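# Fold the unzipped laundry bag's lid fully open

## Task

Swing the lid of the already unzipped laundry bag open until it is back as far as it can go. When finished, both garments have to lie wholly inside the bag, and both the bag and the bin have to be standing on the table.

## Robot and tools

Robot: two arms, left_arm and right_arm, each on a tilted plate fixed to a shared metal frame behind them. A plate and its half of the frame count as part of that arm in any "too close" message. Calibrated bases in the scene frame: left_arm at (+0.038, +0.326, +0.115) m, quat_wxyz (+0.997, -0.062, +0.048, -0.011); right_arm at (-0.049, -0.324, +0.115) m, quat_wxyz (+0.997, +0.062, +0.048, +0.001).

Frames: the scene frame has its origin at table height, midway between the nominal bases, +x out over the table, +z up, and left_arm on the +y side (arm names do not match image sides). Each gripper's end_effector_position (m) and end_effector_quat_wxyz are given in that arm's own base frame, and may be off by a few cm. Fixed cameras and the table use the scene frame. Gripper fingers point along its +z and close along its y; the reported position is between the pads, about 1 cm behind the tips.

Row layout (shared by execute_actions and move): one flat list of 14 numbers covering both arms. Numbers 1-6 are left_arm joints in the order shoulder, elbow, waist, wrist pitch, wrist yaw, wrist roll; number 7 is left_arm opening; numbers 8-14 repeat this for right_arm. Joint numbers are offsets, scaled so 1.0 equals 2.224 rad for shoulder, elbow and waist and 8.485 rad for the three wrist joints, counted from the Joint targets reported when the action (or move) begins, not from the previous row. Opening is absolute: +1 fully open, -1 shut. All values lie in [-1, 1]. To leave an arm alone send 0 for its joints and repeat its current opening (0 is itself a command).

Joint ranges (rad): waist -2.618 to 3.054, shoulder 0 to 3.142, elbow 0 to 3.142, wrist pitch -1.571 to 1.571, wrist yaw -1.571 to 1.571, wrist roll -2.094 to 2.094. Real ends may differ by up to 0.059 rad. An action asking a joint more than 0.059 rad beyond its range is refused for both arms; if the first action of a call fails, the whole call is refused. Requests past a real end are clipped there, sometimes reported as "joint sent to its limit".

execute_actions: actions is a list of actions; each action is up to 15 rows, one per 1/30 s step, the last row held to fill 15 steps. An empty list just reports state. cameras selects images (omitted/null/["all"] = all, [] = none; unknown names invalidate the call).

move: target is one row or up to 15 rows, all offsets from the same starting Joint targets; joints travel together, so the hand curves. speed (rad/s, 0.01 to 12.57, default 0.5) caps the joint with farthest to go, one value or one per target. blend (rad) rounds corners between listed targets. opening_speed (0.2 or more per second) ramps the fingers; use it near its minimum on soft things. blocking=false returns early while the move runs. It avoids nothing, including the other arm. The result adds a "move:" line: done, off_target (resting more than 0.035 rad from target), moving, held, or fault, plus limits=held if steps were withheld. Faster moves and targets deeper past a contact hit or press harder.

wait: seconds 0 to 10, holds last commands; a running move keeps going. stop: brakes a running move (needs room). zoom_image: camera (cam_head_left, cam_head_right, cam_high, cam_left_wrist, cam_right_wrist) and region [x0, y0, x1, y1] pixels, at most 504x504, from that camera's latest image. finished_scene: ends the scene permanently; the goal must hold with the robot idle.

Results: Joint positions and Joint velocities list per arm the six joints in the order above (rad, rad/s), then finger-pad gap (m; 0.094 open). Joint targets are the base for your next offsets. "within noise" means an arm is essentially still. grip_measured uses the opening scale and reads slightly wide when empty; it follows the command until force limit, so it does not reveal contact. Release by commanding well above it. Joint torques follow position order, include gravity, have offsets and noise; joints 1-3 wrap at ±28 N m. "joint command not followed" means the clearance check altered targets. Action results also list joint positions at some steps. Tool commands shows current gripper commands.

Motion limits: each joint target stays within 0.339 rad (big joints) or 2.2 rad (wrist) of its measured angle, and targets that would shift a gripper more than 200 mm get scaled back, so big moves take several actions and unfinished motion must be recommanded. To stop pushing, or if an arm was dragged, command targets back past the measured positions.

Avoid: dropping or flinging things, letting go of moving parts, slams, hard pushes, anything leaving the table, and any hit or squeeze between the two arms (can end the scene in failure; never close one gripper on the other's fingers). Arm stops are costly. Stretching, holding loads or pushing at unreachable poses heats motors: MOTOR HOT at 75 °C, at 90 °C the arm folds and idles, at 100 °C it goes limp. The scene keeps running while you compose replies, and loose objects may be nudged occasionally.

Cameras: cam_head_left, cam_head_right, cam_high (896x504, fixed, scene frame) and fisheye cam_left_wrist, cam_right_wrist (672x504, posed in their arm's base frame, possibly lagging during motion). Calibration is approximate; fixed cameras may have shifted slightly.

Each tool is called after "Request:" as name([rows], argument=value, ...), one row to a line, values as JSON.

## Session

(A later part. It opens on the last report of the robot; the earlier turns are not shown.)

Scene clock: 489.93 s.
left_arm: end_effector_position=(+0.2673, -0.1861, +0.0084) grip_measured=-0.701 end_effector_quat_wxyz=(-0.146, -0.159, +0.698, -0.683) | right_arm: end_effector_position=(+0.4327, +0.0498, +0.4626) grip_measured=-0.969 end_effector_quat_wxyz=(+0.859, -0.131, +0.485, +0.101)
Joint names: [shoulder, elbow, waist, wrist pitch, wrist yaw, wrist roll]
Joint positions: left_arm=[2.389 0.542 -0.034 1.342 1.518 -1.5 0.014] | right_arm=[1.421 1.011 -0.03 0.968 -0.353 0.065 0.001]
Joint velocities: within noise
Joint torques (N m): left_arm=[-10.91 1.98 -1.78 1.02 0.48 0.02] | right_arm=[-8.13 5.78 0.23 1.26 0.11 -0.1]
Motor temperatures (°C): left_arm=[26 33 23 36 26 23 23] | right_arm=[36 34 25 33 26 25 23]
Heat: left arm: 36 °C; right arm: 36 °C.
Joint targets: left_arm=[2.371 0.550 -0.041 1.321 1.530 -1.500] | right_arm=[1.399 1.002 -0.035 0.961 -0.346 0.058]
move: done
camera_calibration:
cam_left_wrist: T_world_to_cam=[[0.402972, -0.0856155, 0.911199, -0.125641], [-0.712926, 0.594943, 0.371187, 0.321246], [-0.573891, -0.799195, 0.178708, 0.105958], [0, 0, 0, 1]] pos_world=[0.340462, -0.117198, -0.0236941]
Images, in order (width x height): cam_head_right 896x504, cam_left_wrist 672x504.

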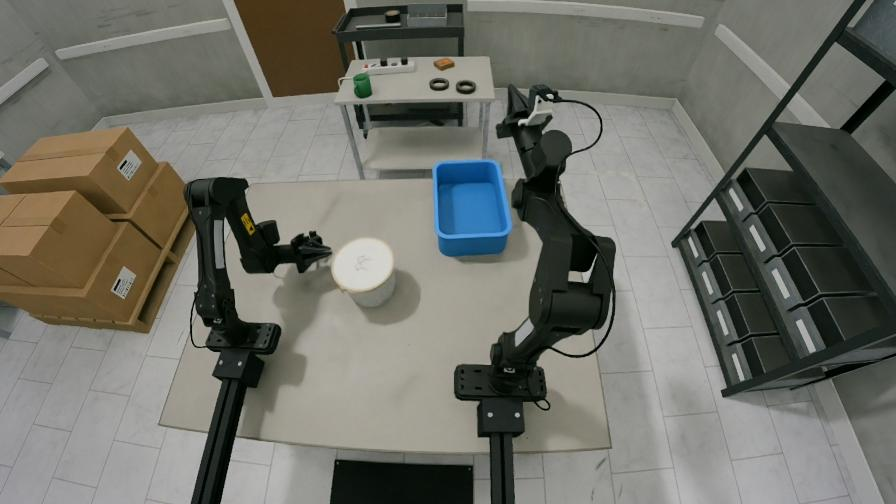

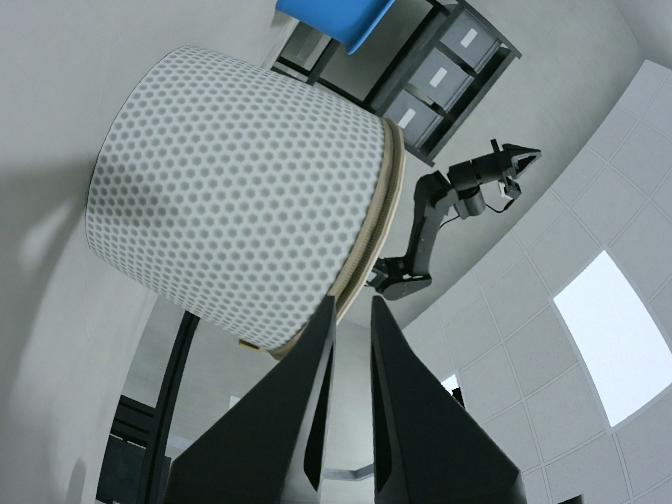

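Request:
move(target=[-0.0169,-0.0044,0,-0.0034,0,0,-0.70,0,0,0,0,0,0,-0.97], speed=0.3, cameras=["cam_left_wrist","cam_high"])

Request:
zoom_image(camera="cam_left_wrist", region=[250, 220, 430, 380])

Request:
zoom_image(camera="cam_high", region=[420, 180, 540, 270])

Scene clock: 505.67 s.
left_arm: end_effector_position=(+0.2699, -0.1862, +0.0154) grip_measured=-0.701 end_effector_quat_wxyz=(-0.144, -0.156, +0.699, -0.683) | right_arm: end_effector_position=(+0.4327, +0.0498, +0.4626) grip_measured=-0.969 end_effector_quat_wxyz=(+0.859, -0.131, +0.485, +0.101)
Joint names: [shoulder, elbow, waist, wrist pitch, wrist yaw, wrist roll]
Joint positions: left_arm=[2.354 0.542 -0.034 1.313 1.518 -1.5 0.014] | right_arm=[1.421 1.011 -0.03 0.968 -0.353 0.065 0.001]
Joint velocities: within noise
Joint torques (N m): left_arm=[-11.17 1.13 -1.63 1 0.42 0.01] | right_arm=[-8.14 5.76 0.21 1.26 0.11 -0.1]
Motor temperatures (°C): left_arm=[27 33 24 36 26 23 23] | right_arm=[36 34 25 33 26 25 23]
Heat: left arm: 36 °C; right arm: 36 °C.
Joint targets: left_arm=[2.333 0.541 -0.041 1.292 1.530 -1.500] | right_arm=[1.399 1.002 -0.035 0.961 -0.346 0.058]
move: done
camera_calibration:
cam_left_wrist: T_world_to_cam=[[0.397067, -0.085438, 0.913804, -0.131461], [-0.715286, 0.595051, 0.366442, 0.321373], [-0.575068, -0.799134, 0.175163, 0.106574], [0, 0, 0, 1]] pos_world=[0.34336, -0.117298, -0.0163029]
Images, in order (width x height): cam_high 896x504, cam_left_wrist 672x504.

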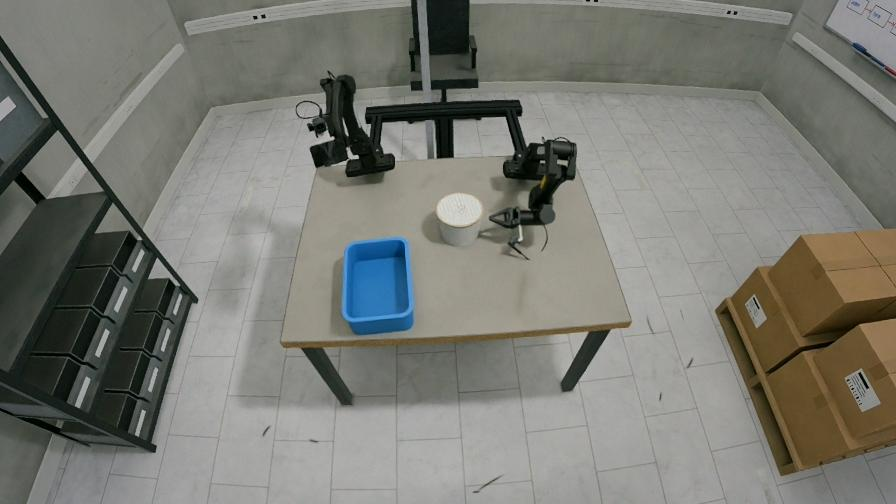

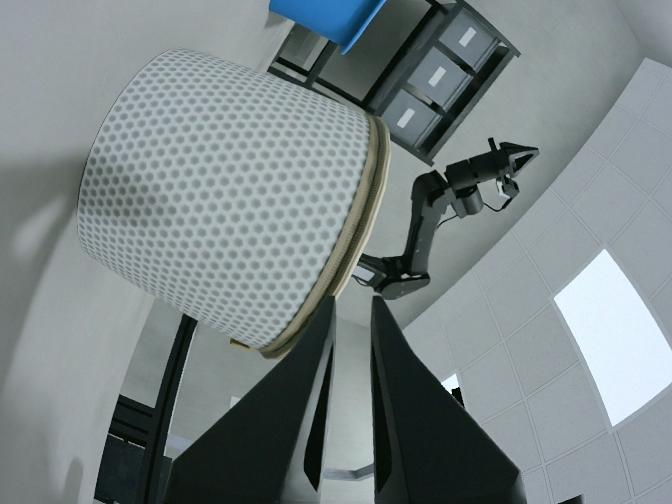

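Scaled by 2.800 from the camera's 672x504 image, which has a finer 960x720 frame.

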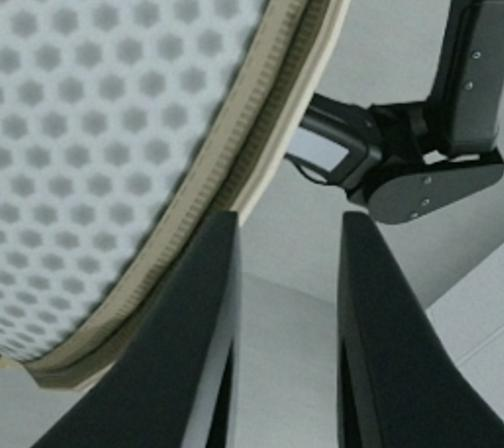

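Scaled by 4.200 from the camera's 896x504 image, which has a finer 1280x720 frame.

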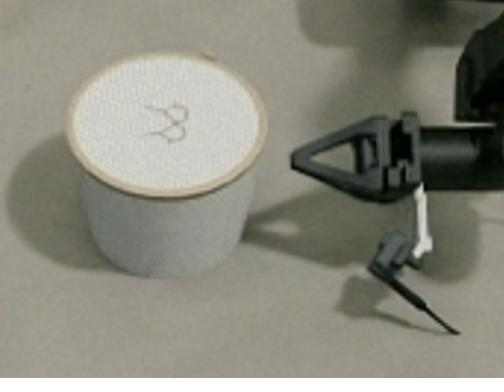

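Request:
move(target=[0.004,0.0153,-0.0202,-0.003,0,0,-0.70,0,0,0,0,0,0,-0.97], speed=0.2, cameras=["cam_left_wrist","cam_head_right"])

Request:
zoom_image(camera="cam_left_wrist", region=[250, 220, 430, 380])

Request:
zoom_image(camera="cam_head_right", region=[280, 205, 440, 325])

Scene clock: 521.07 s.
left_arm: end_effector_position=(+0.2674, -0.1983, +0.0154) grip_measured=-0.701 end_effector_quat_wxyz=(-0.159, -0.141, +0.702, -0.680) | right_arm: end_effector_position=(+0.4327, +0.0498, +0.4626) grip_measured=-0.969 end_effector_quat_wxyz=(+0.859, -0.131, +0.485, +0.101)
Joint names: [shoulder, elbow, waist, wrist pitch, wrist yaw, wrist roll]
Joint positions: left_arm=[2.354 0.566 -0.078 1.288 1.518 -1.5 0.014] | right_arm=[1.421 1.011 -0.03 0.968 -0.353 0.065 0.001]
Joint velocities: within noise
Joint torques (N m): left_arm=[-10.47 2.52 -1.65 1.02 0.49 -0.02] | right_arm=[-8.14 5.76 0.23 1.26 0.11 -0.1]
Motor temperatures (°C): left_arm=[28 33 24 36 26 23 23] | right_arm=[36 34 25 33 26 25 22]
Heat: left arm: 36 °C; right arm: 36 °C.
Joint targets: left_arm=[2.342 0.575 -0.086 1.266 1.530 -1.500] | right_arm=[1.399 1.002 -0.035 0.961 -0.346 0.058]
move: done
camera_calibration:
cam_left_wrist: T_world_to_cam=[[0.394365, -0.102831, 0.913182, -0.134249], [-0.687738, 0.626064, 0.367505, 0.325565], [-0.609502, -0.772961, 0.176177, 0.109824], [0, 0, 0, 1]] pos_world=[0.343784, -0.13274, -0.0164008]
Images, in order (width x height): cam_head_right 896x504, cam_left_wrist 672x504.

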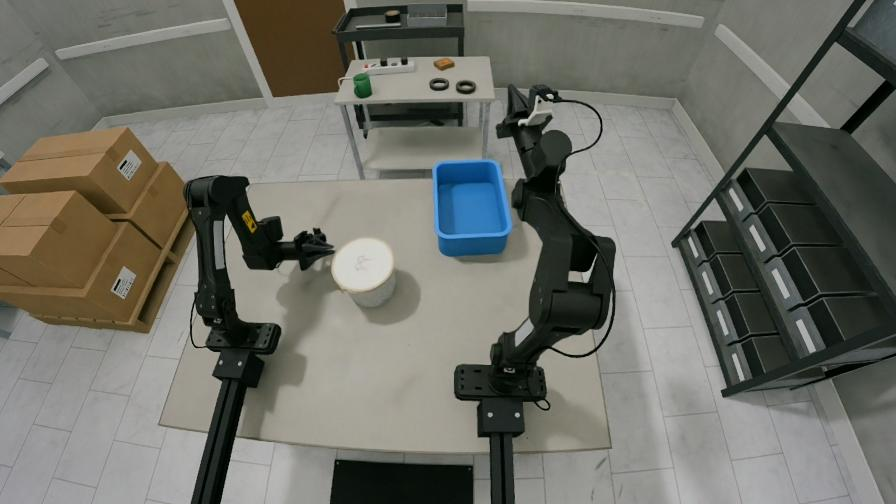

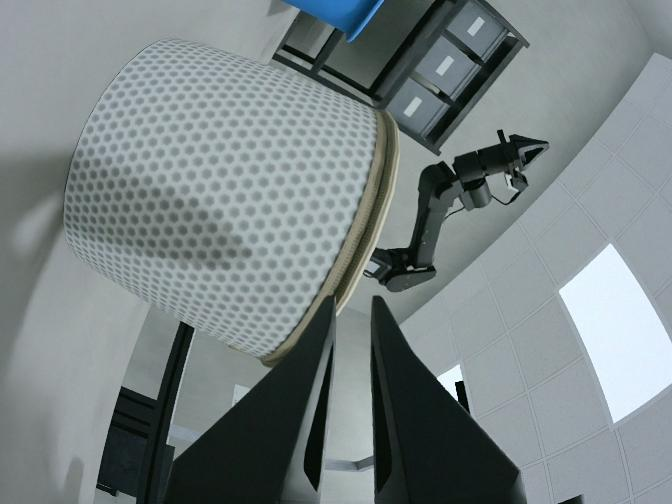

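Scaled by 2.800 from the camera's 672x504 image, which has a finer 960x720 frame.

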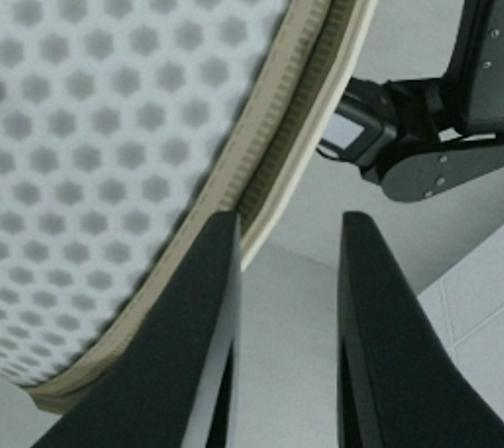

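Scaled by 3.150 from the camera's 896x504 image, which has a finer 1280x720 frame.

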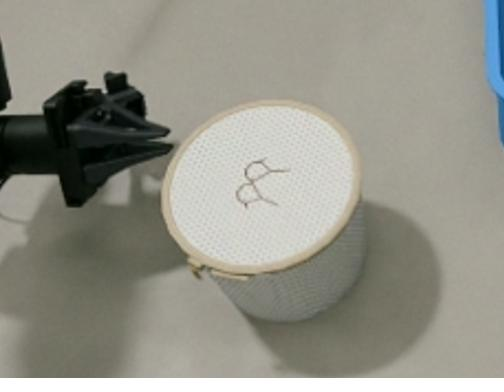

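Request:
move(target=[0.005,0.013,-0.0175,-0.0025,0,0,-0.70,0,0,0,0,0,0,-0.97], speed=0.15, cameras=["cam_left_wrist","cam_head_right","cam_high"])

Request:
zoom_image(camera="cam_left_wrist", region=[250, 220, 430, 380])

Request:
zoom_image(camera="cam_head_right", region=[280, 205, 440, 325])

Request:
zoom_image(camera="cam_high", region=[420, 180, 540, 270])

Scene clock: 531.80 s.
left_arm: end_effector_position=(+0.2667, -0.2094, +0.0161) grip_measured=-0.701 end_effector_quat_wxyz=(-0.170, -0.125, +0.705, -0.677) | right_arm: end_effector_position=(+0.4327, +0.0498, +0.4626) grip_measured=-0.969 end_effector_quat_wxyz=(+0.859, -0.131, +0.485, +0.101)
Joint names: [shoulder, elbow, waist, wrist pitch, wrist yaw, wrist roll]
Joint positions: left_arm=[2.354 0.594 -0.116 1.266 1.518 -1.5 0.014] | right_arm=[1.421 1.011 -0.03 0.968 -0.353 0.065 0.001]
Joint velocities: within noise
Joint torques (N m): left_arm=[-9.55 2.89 -1.5 1.05 0.46 -0.04] | right_arm=[-8.13 5.78 0.23 1.26 0.11 -0.09]
Motor temperatures (°C): left_arm=[28 33 24 35 26 23 23] | right_arm=[36 34 25 33 26 25 22]
Heat: left arm: 35 °C; right arm: 36 °C.
Joint targets: left_arm=[2.353 0.604 -0.125 1.245 1.530 -1.500] | right_arm=[1.399 1.002 -0.035 0.961 -0.346 0.058]
move: done
camera_calibration:
cam_left_wrist: T_world_to_cam=[[0.384089, -0.117434, 0.915797, -0.136049], [-0.665223, 0.652638, 0.362686, 0.331455], [-0.640276, -0.748514, 0.172552, 0.114104], [0, 0, 0, 1]] pos_world=[0.345805, -0.146889, -0.0153097]
Images, in order (width x height): cam_head_right 896x504, cam_high 896x504, cam_left_wrist 672x504.

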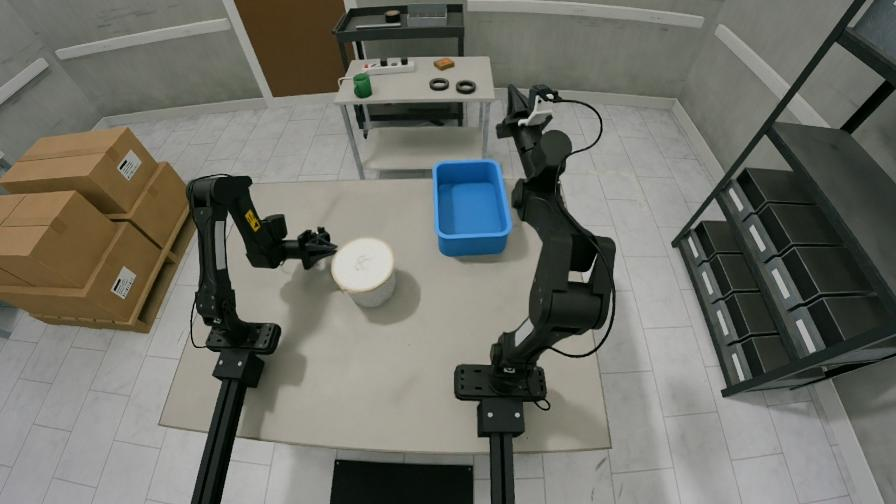

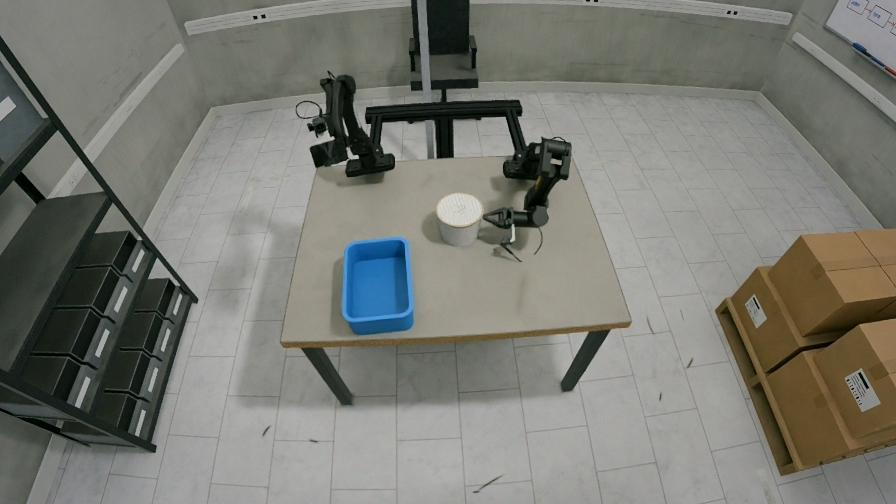

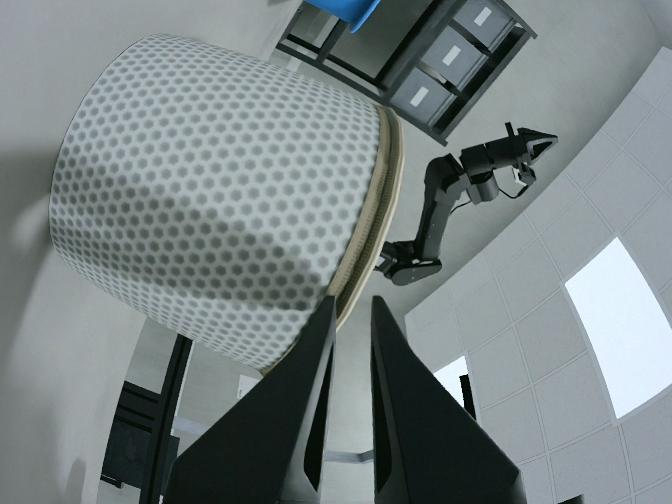

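Scaled by 2.800 from the camera's 672x504 image, which has a finer 960x720 frame.

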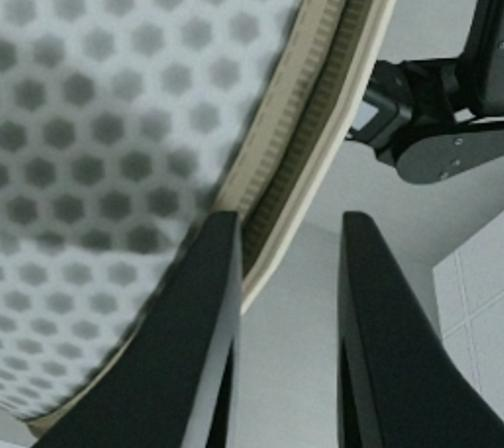

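Scaled by 3.150 from the camera's 896x504 image, which has a finer 1280x720 frame.

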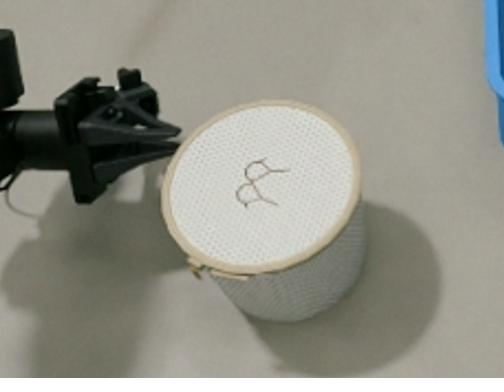

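Scaled by 4.200 from the camera's 896x504 image, which has a finer 1280x720 frame.

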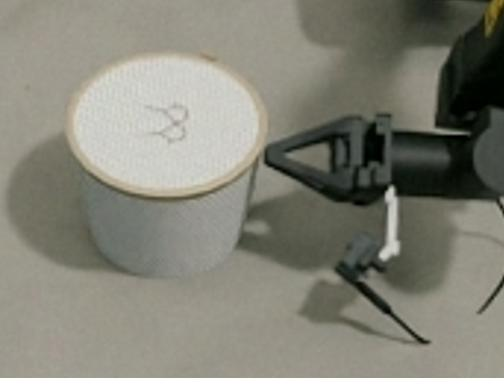

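Request:
move(target=[-0.0025,0.0052,-0.0088,-0.0022,0,0,-0.70,0,0,0,0,0,0,-0.97], speed=0.1, cameras=["cam_left_wrist","cam_head_right"])

Request:
zoom_image(camera="cam_left_wrist", region=[250, 220, 430, 380])

Request:
zoom_image(camera="cam_head_right", region=[280, 205, 440, 325])

Scene clock: 544.73 s.
left_arm: end_effector_position=(+0.2654, -0.2145, +0.0157) grip_measured=-0.701 end_effector_quat_wxyz=(-0.179, -0.122, +0.706, -0.675) | right_arm: end_effector_position=(+0.4327, +0.0498, +0.4626) grip_measured=-0.969 end_effector_quat_wxyz=(+0.859, -0.131, +0.485, +0.101)
Joint names: [shoulder, elbow, waist, wrist pitch, wrist yaw, wrist roll]
Joint positions: left_arm=[2.354 0.605 -0.134 1.248 1.518 -1.5 0.014] | right_arm=[1.421 1.011 -0.03 0.968 -0.353 0.065 0.001]
Joint velocities: within noise
Joint torques (N m): left_arm=[-10.29 2.95 -1.57 1.02 0.48 -0.02] | right_arm=[-8.13 5.76 0.23 1.27 0.11 -0.09]
Motor temperatures (°C): left_arm=[28 32 24 35 26 23 23] | right_arm=[36 34 25 33 26 25 22]
Heat: left arm: 35 °C; right arm: 36 °C.
Joint targets: left_arm=[2.347 0.615 -0.144 1.227 1.530 -1.500] | right_arm=[1.399 1.002 -0.035 0.961 -0.346 0.058]
move: done
camera_calibration:
cam_left_wrist: T_world_to_cam=[[0.388177, -0.125058, 0.91306, -0.138562], [-0.650968, 0.6641, 0.367711, 0.332627], [-0.652349, -0.73711, 0.176379, 0.115126], [0, 0, 0, 1]] pos_world=[0.345418, -0.153366, -0.0161004]
Images, in order (width x height): cam_head_right 896x504, cam_left_wrist 672x504.

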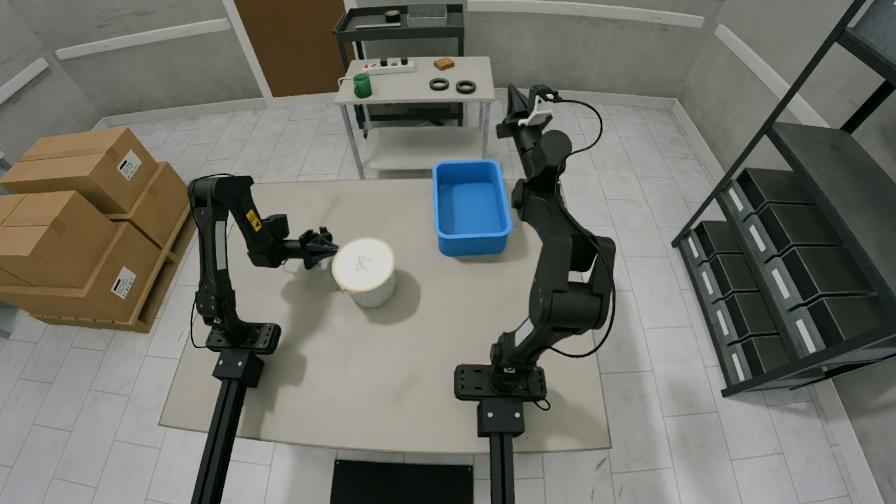

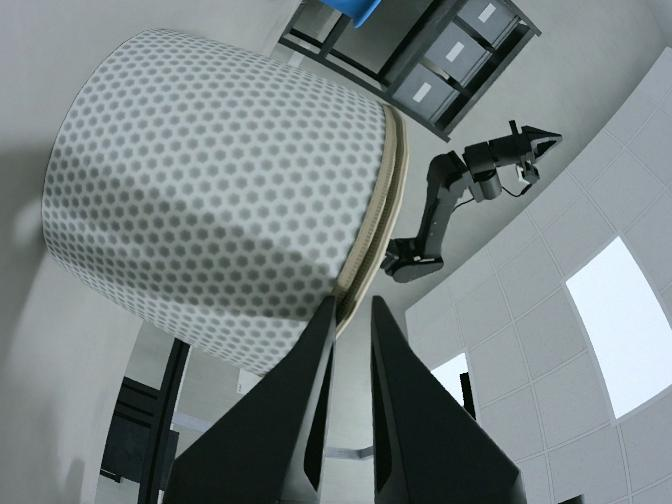

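Scaled by 2.800 from the camera's 672x504 image, which has a finer 960x720 frame.

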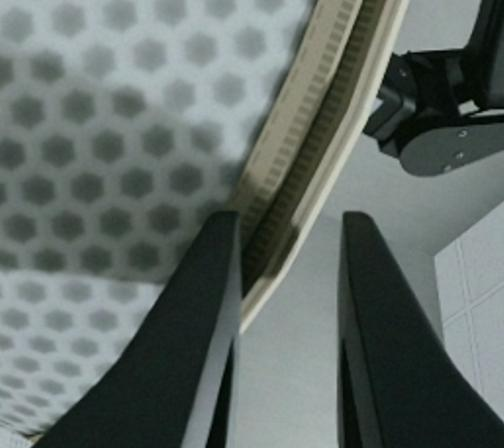

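Scaled by 3.150 from the camera's 896x504 image, which has a finer 1280x720 frame.

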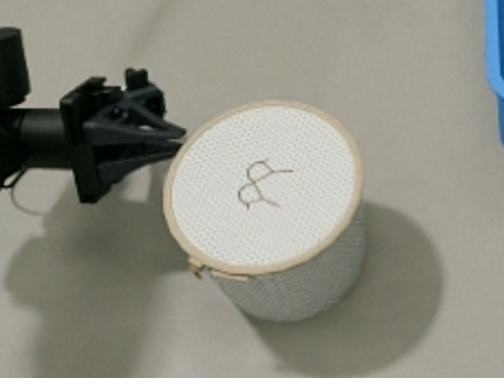

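Request:
move(target=[-0.0015,0,0,0,0,0,-0.9,0,0,0,0,0,0,-0.97], speed=0.1, opening_speed=0.2, cameras=["cam_left_wrist","cam_head_right"])

Request:
zoom_image(camera="cam_left_wrist", region=[250, 220, 430, 380])

Request:
zoom_image(camera="cam_head_right", region=[280, 205, 440, 325])

Scene clock: 559.30 s.
left_arm: end_effector_position=(+0.2654, -0.2145, +0.0156) grip_measured=-0.899 end_effector_quat_wxyz=(-0.179, -0.122, +0.706, -0.675) | right_arm: end_effector_position=(+0.4327, +0.0498, +0.4626) grip_measured=-0.969 end_effector_quat_wxyz=(+0.859, -0.131, +0.485, +0.101)
Joint names: [shoulder, elbow, waist, wrist pitch, wrist yaw, wrist roll]
Joint positions: left_arm=[2.354 0.605 -0.134 1.247 1.518 -1.501 0.005] | right_arm=[1.421 1.011 -0.03 0.968 -0.353 0.065 0.001]
Joint velocities: within noise
Joint torques (N m): left_arm=[-10.51 2.8 -1.57 1.02 0.48 -0.04] | right_arm=[-8.13 5.78 0.21 1.26 0.11 -0.09]
Motor temperatures (°C): left_arm=[28 32 24 35 26 23 23] | right_arm=[36 34 25 33 26 25 22]
Heat: left arm: 35 °C; right arm: 36 °C.
Joint targets: left_arm=[2.344 0.615 -0.144 1.226 1.530 -1.500] | right_arm=[1.399 1.002 -0.035 0.961 -0.346 0.058]
move: done
camera_calibration:
cam_left_wrist: T_world_to_cam=[[0.389867, -0.125324, 0.912303, -0.138941], [-0.650251, 0.664033, 0.369099, 0.332334], [-0.652056, -0.737126, 0.177392, 0.114943], [0, 0, 0, 1]] pos_world=[0.345219, -0.153366, -0.0162978]
Images, in order (width x height): cam_head_right 896x504, cam_left_wrist 672x504.

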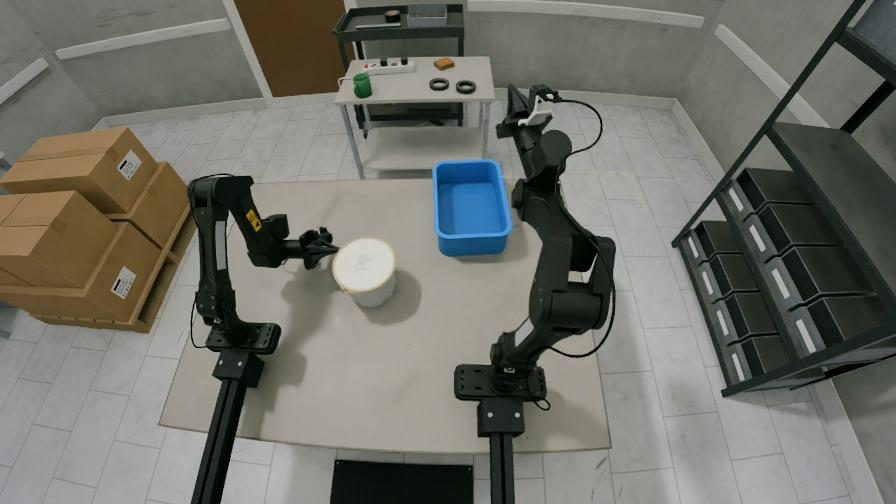

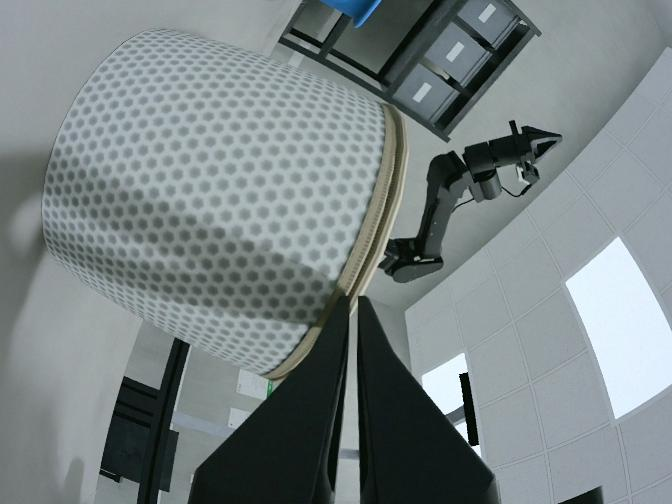

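Scaled by 2.800 from the camera's 672x504 image, which has a finer 960x720 frame.

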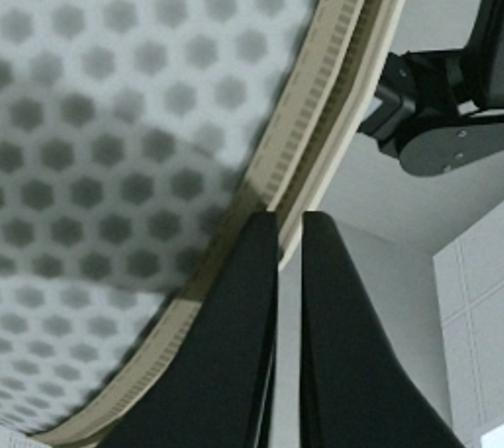

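Scaled by 3.150 from the camera's 896x504 image, which has a finer 1280x720 frame.

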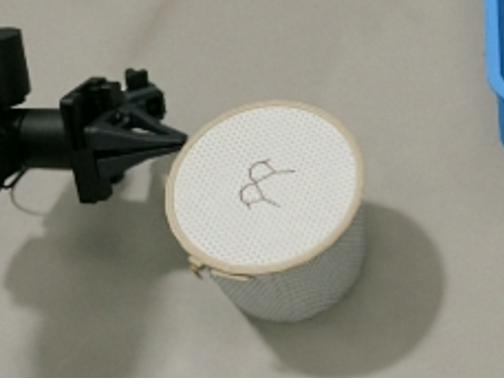

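Request:
move(target=[0,0,0,0,0,0,-1,0,0,0,0,0,0,-0.97], opening_speed=0.2, cameras=["cam_left_wrist","cam_head_right"])

Request:
zoom_image(camera="cam_left_wrist", region=[250, 220, 430, 380])

Request:
zoom_image(camera="cam_head_right", region=[280, 205, 440, 325])

Scene clock: 568.63 s.
left_arm: end_effector_position=(+0.2654, -0.2145, +0.0156) grip_measured=-0.983 end_effector_quat_wxyz=(-0.179, -0.122, +0.706, -0.675) | right_arm: end_effector_position=(+0.4327, +0.0498, +0.4626) grip_measured=-0.969 end_effector_quat_wxyz=(+0.859, -0.131, +0.485, +0.101)
Joint names: [shoulder, elbow, waist, wrist pitch, wrist yaw, wrist roll]
Joint positions: left_arm=[2.354 0.605 -0.134 1.247 1.518 -1.501 0.001] | right_arm=[1.421 1.011 -0.03 0.968 -0.353 0.065 0.001]
Joint velocities: within noise
Joint torques (N m): left_arm=[-10.61 2.8 -1.52 1 0.48 0.02] | right_arm=[-8.14 5.78 0.21 1.26 0.11 -0.09]
Motor temperatures (°C): left_arm=[28 32 24 35 26 23 23] | right_arm=[36 34 25 33 26 25 22]
Heat: left arm: 35 °C; right arm: 36 °C.
Joint targets: left_arm=[2.344 0.615 -0.144 1.227 1.530 -1.500] | right_arm=[1.399 1.002 -0.035 0.961 -0.346 0.058]
move: done
camera_calibration:
cam_left_wrist: T_world_to_cam=[[0.389867, -0.125324, 0.912303, -0.138941], [-0.650251, 0.664033, 0.369099, 0.332334], [-0.652056, -0.737126, 0.177392, 0.114943], [0, 0, 0, 1]] pos_world=[0.345219, -0.153366, -0.0162978]
Images, in order (width x height): cam_head_right 896x504, cam_left_wrist 672x504.

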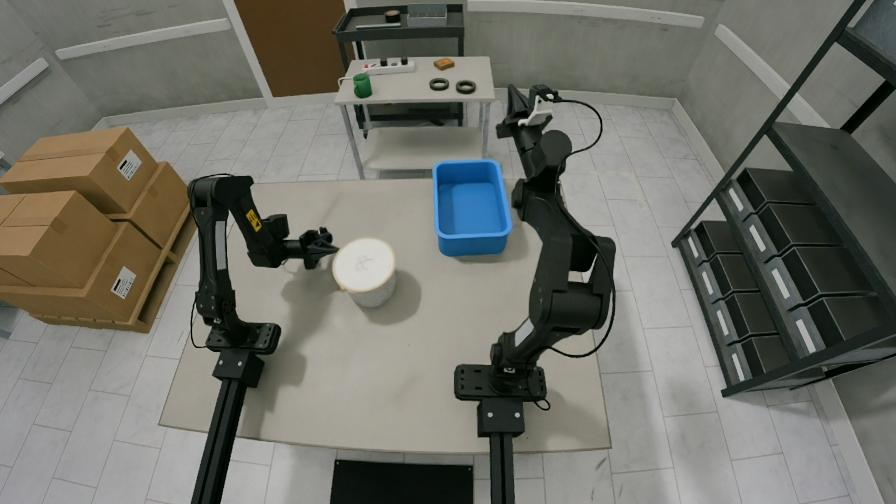

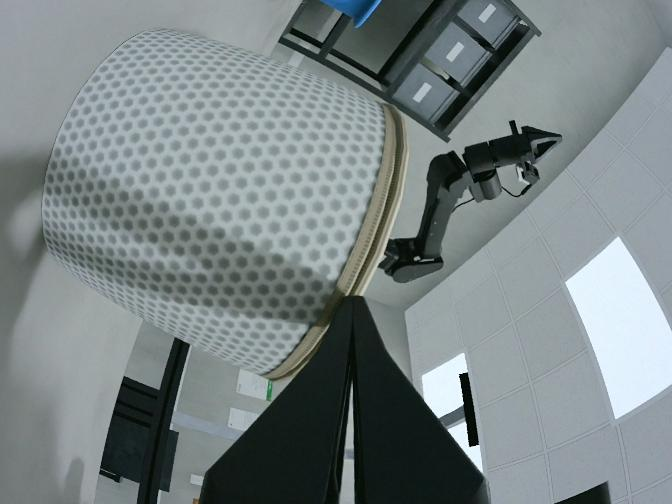

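Scaled by 2.800 from the camera's 672x504 image, which has a finer 960x720 frame.

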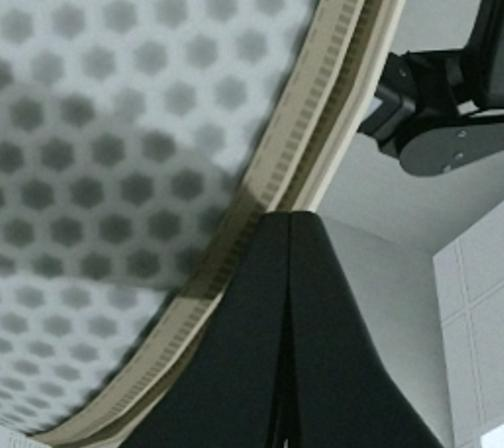

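Scaled by 3.150 from the camera's 896x504 image, which has a finer 1280x720 frame.

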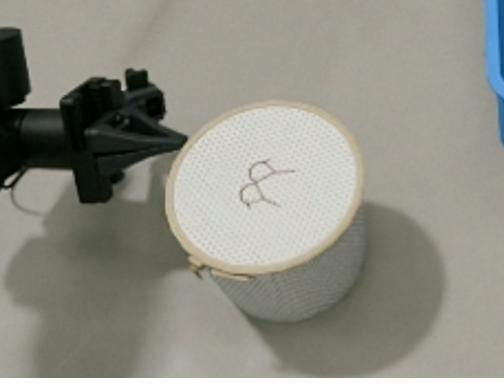

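Request:
move([
  [-0.003,-0.0078,0.0105,0.0015,0,0,-0.78,0,0,0,0,0,0,-0.97],
  [0.0025,0.0065,-0.0088,-0.0012,0,0,-0.78,0,0,0,0,0,0,-0.97],
], speed=0.1, opening_speed=0.5, cameras=["cam_left_wrist","cam_head_right"])

Request:
zoom_image(camera="cam_left_wrist", region=[250, 220, 430, 380])

Request:
zoom_image(camera="cam_head_right", region=[280, 205, 440, 325])

Scene clock: 586.57 s.
left_arm: end_effector_position=(+0.2650, -0.2204, +0.0164) grip_measured=-0.781 end_effector_quat_wxyz=(-0.184, -0.113, +0.707, -0.674) | right_arm: end_effector_position=(+0.4327, +0.0498, +0.4626) grip_measured=-0.969 end_effector_quat_wxyz=(+0.859, -0.131, +0.485, +0.101)
Joint names: [shoulder, elbow, waist, wrist pitch, wrist yaw, wrist roll]
Joint positions: left_arm=[2.354 0.62 -0.155 1.238 1.518 -1.501 0.01] | right_arm=[1.421 1.011 -0.03 0.968 -0.353 0.065 0.001]
Joint velocities: within noise
Joint torques (N m): left_arm=[-9.92 2.89 -1.7 0.97 0.47 -0.01] | right_arm=[-8.13 5.76 0.21 1.26 0.11 -0.1]
Motor temperatures (°C): left_arm=[28 32 23 35 26 23 23] | right_arm=[36 34 25 33 26 25 22]
Heat: left arm: 35 °C; right arm: 36 °C.
Joint targets: left_arm=[2.350 0.630 -0.164 1.216 1.530 -1.500] | right_arm=[1.399 1.002 -0.035 0.961 -0.346 0.058]
move: done
camera_calibration:
cam_left_wrist: T_world_to_cam=[[0.381092, -0.132193, 0.915038, -0.139435], [-0.639194, 0.677408, 0.364073, 0.335894], [-0.667982, -0.723632, 0.173658, 0.117504], [0, 0, 0, 1]] pos_world=[0.34633, -0.16094, -0.0151071]
Images, in order (width x height): cam_head_right 896x504, cam_left_wrist 672x504.

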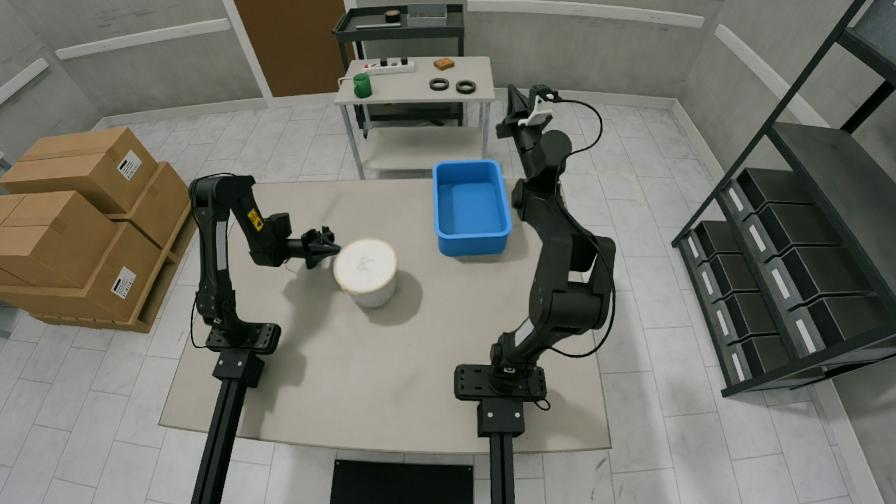

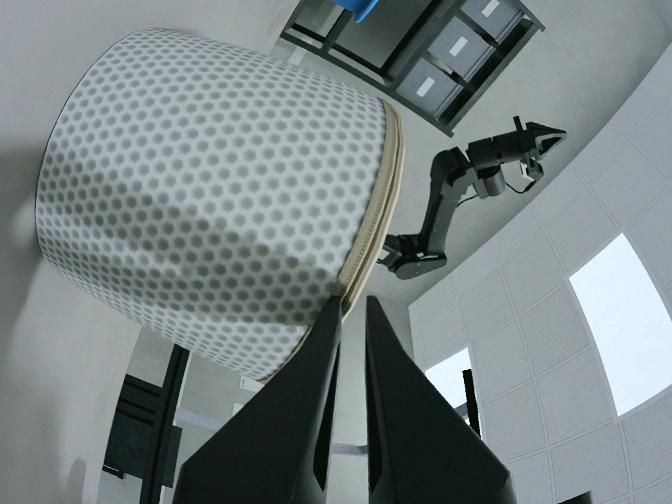

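Scaled by 2.800 from the camera's 672x504 image, which has a finer 960x720 frame.

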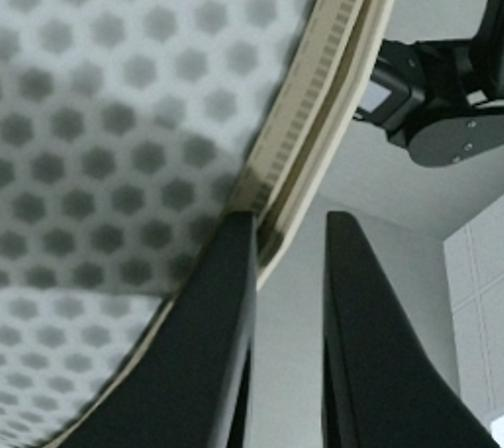

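Scaled by 3.150 from the camera's 896x504 image, which has a finer 1280x720 frame.

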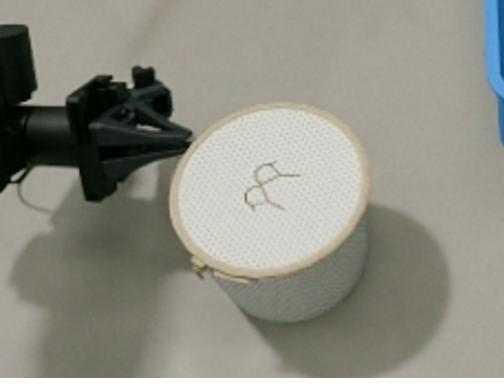

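Request:
move(target=[-0.0446,-0.0095,0,-0.0092,0,0,-0.78,0,0,0,0,0,0,-0.97], speed=0.1, cameras=["cam_left_wrist","cam_head_right","cam_high"])

Request:
zoom_image(camera="cam_left_wrist", region=[230, 200, 430, 380])

Request:
zoom_image(camera="cam_head_right", region=[280, 205, 440, 325])

Request:
zoom_image(camera="cam_high", region=[420, 180, 540, 270])

Scene clock: 601.60 s.
left_arm: end_effector_position=(+0.2696, -0.2211, +0.0334) grip_measured=-0.781 end_effector_quat_wxyz=(-0.183, -0.112, +0.707, -0.674) | right_arm: end_effector_position=(+0.4327, +0.0498, +0.4626) grip_measured=-0.969 end_effector_quat_wxyz=(+0.859, -0.131, +0.485, +0.101)
Joint names: [shoulder, elbow, waist, wrist pitch, wrist yaw, wrist roll]
Joint positions: left_arm=[2.273 0.62 -0.155 1.159 1.518 -1.501 0.01] | right_arm=[1.421 1.011 -0.03 0.968 -0.353 0.065 0.001]
Joint velocities: within noise
Joint torques (N m): left_arm=[-11.74 1.65 -1.72 1.01 0.53 0.01] | right_arm=[-8.14 5.78 0.21 1.26 0.11 -0.09]
Motor temperatures (°C): left_arm=[28 32 23 34 26 23 23] | right_arm=[36 34 25 33 26 25 22]
Heat: left arm: 34 °C; right arm: 36 °C.
Joint targets: left_arm=[2.251 0.609 -0.164 1.138 1.530 -1.500] | right_arm=[1.399 1.002 -0.035 0.961 -0.346 0.058]
move: done
camera_calibration:
cam_left_wrist: T_world_to_cam=[[0.379309, -0.131998, 0.915807, -0.156269], [-0.639834, 0.677559, 0.362665, 0.333335], [-0.668384, -0.723526, 0.172547, 0.117262], [0, 0, 0, 1]] pos_world=[0.35093, -0.16164, 0.00199026]
Images, in order (width x height): cam_head_right 896x504, cam_high 896x504, cam_left_wrist 672x504.

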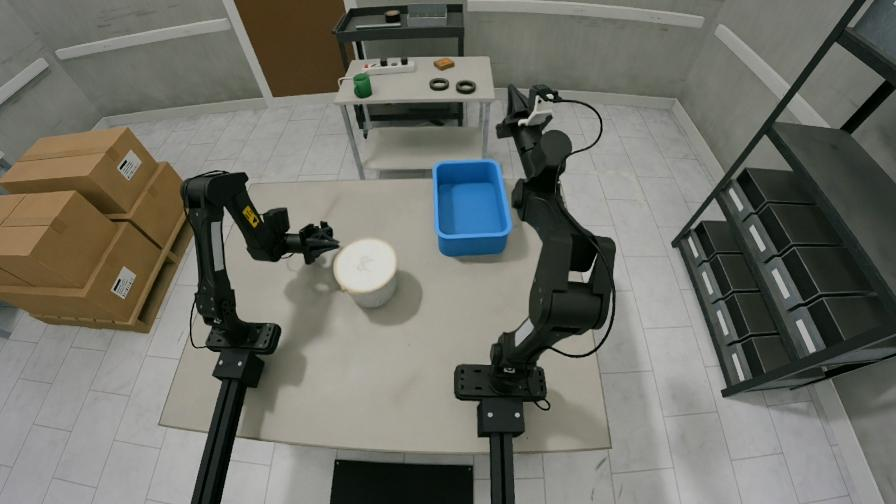

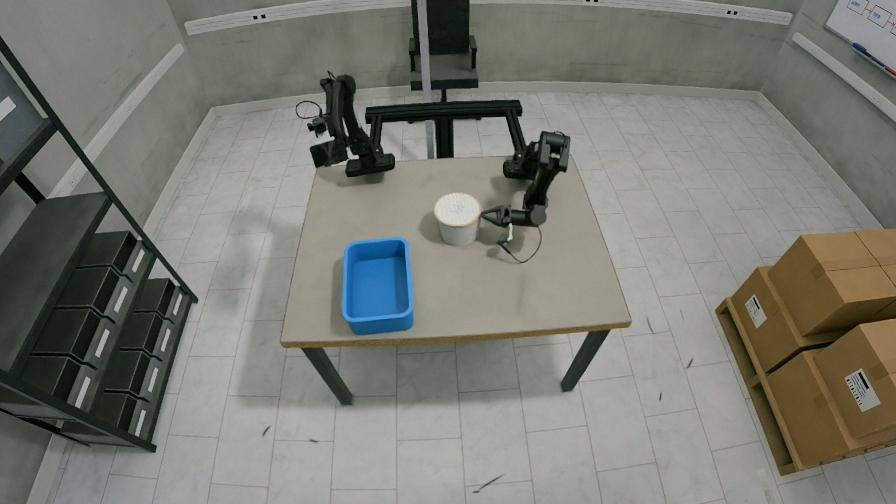

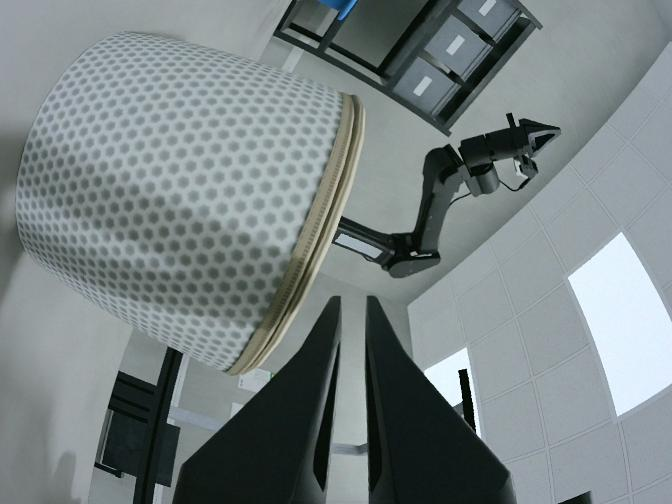

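Scaled by 2.520 from the camera's 672x504 image, which has a finer 960x720 frame.

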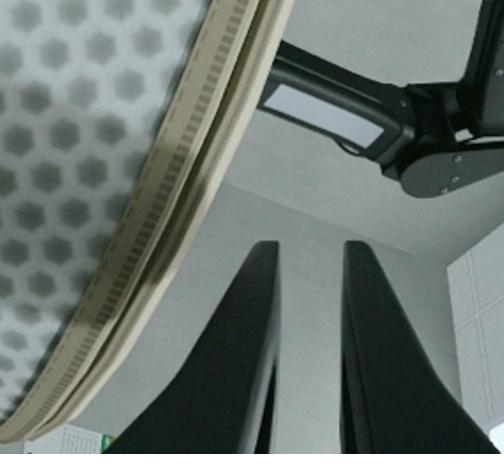

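Scaled by 3.150 from the camera's 896x504 image, which has a finer 1280x720 frame.

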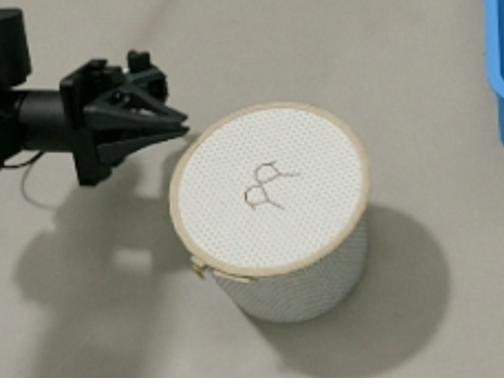

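Scaled by 4.200 from the camera's 896x504 image, which has a finer 1280x720 frame.

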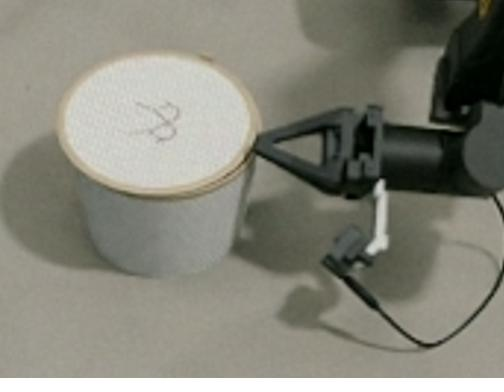

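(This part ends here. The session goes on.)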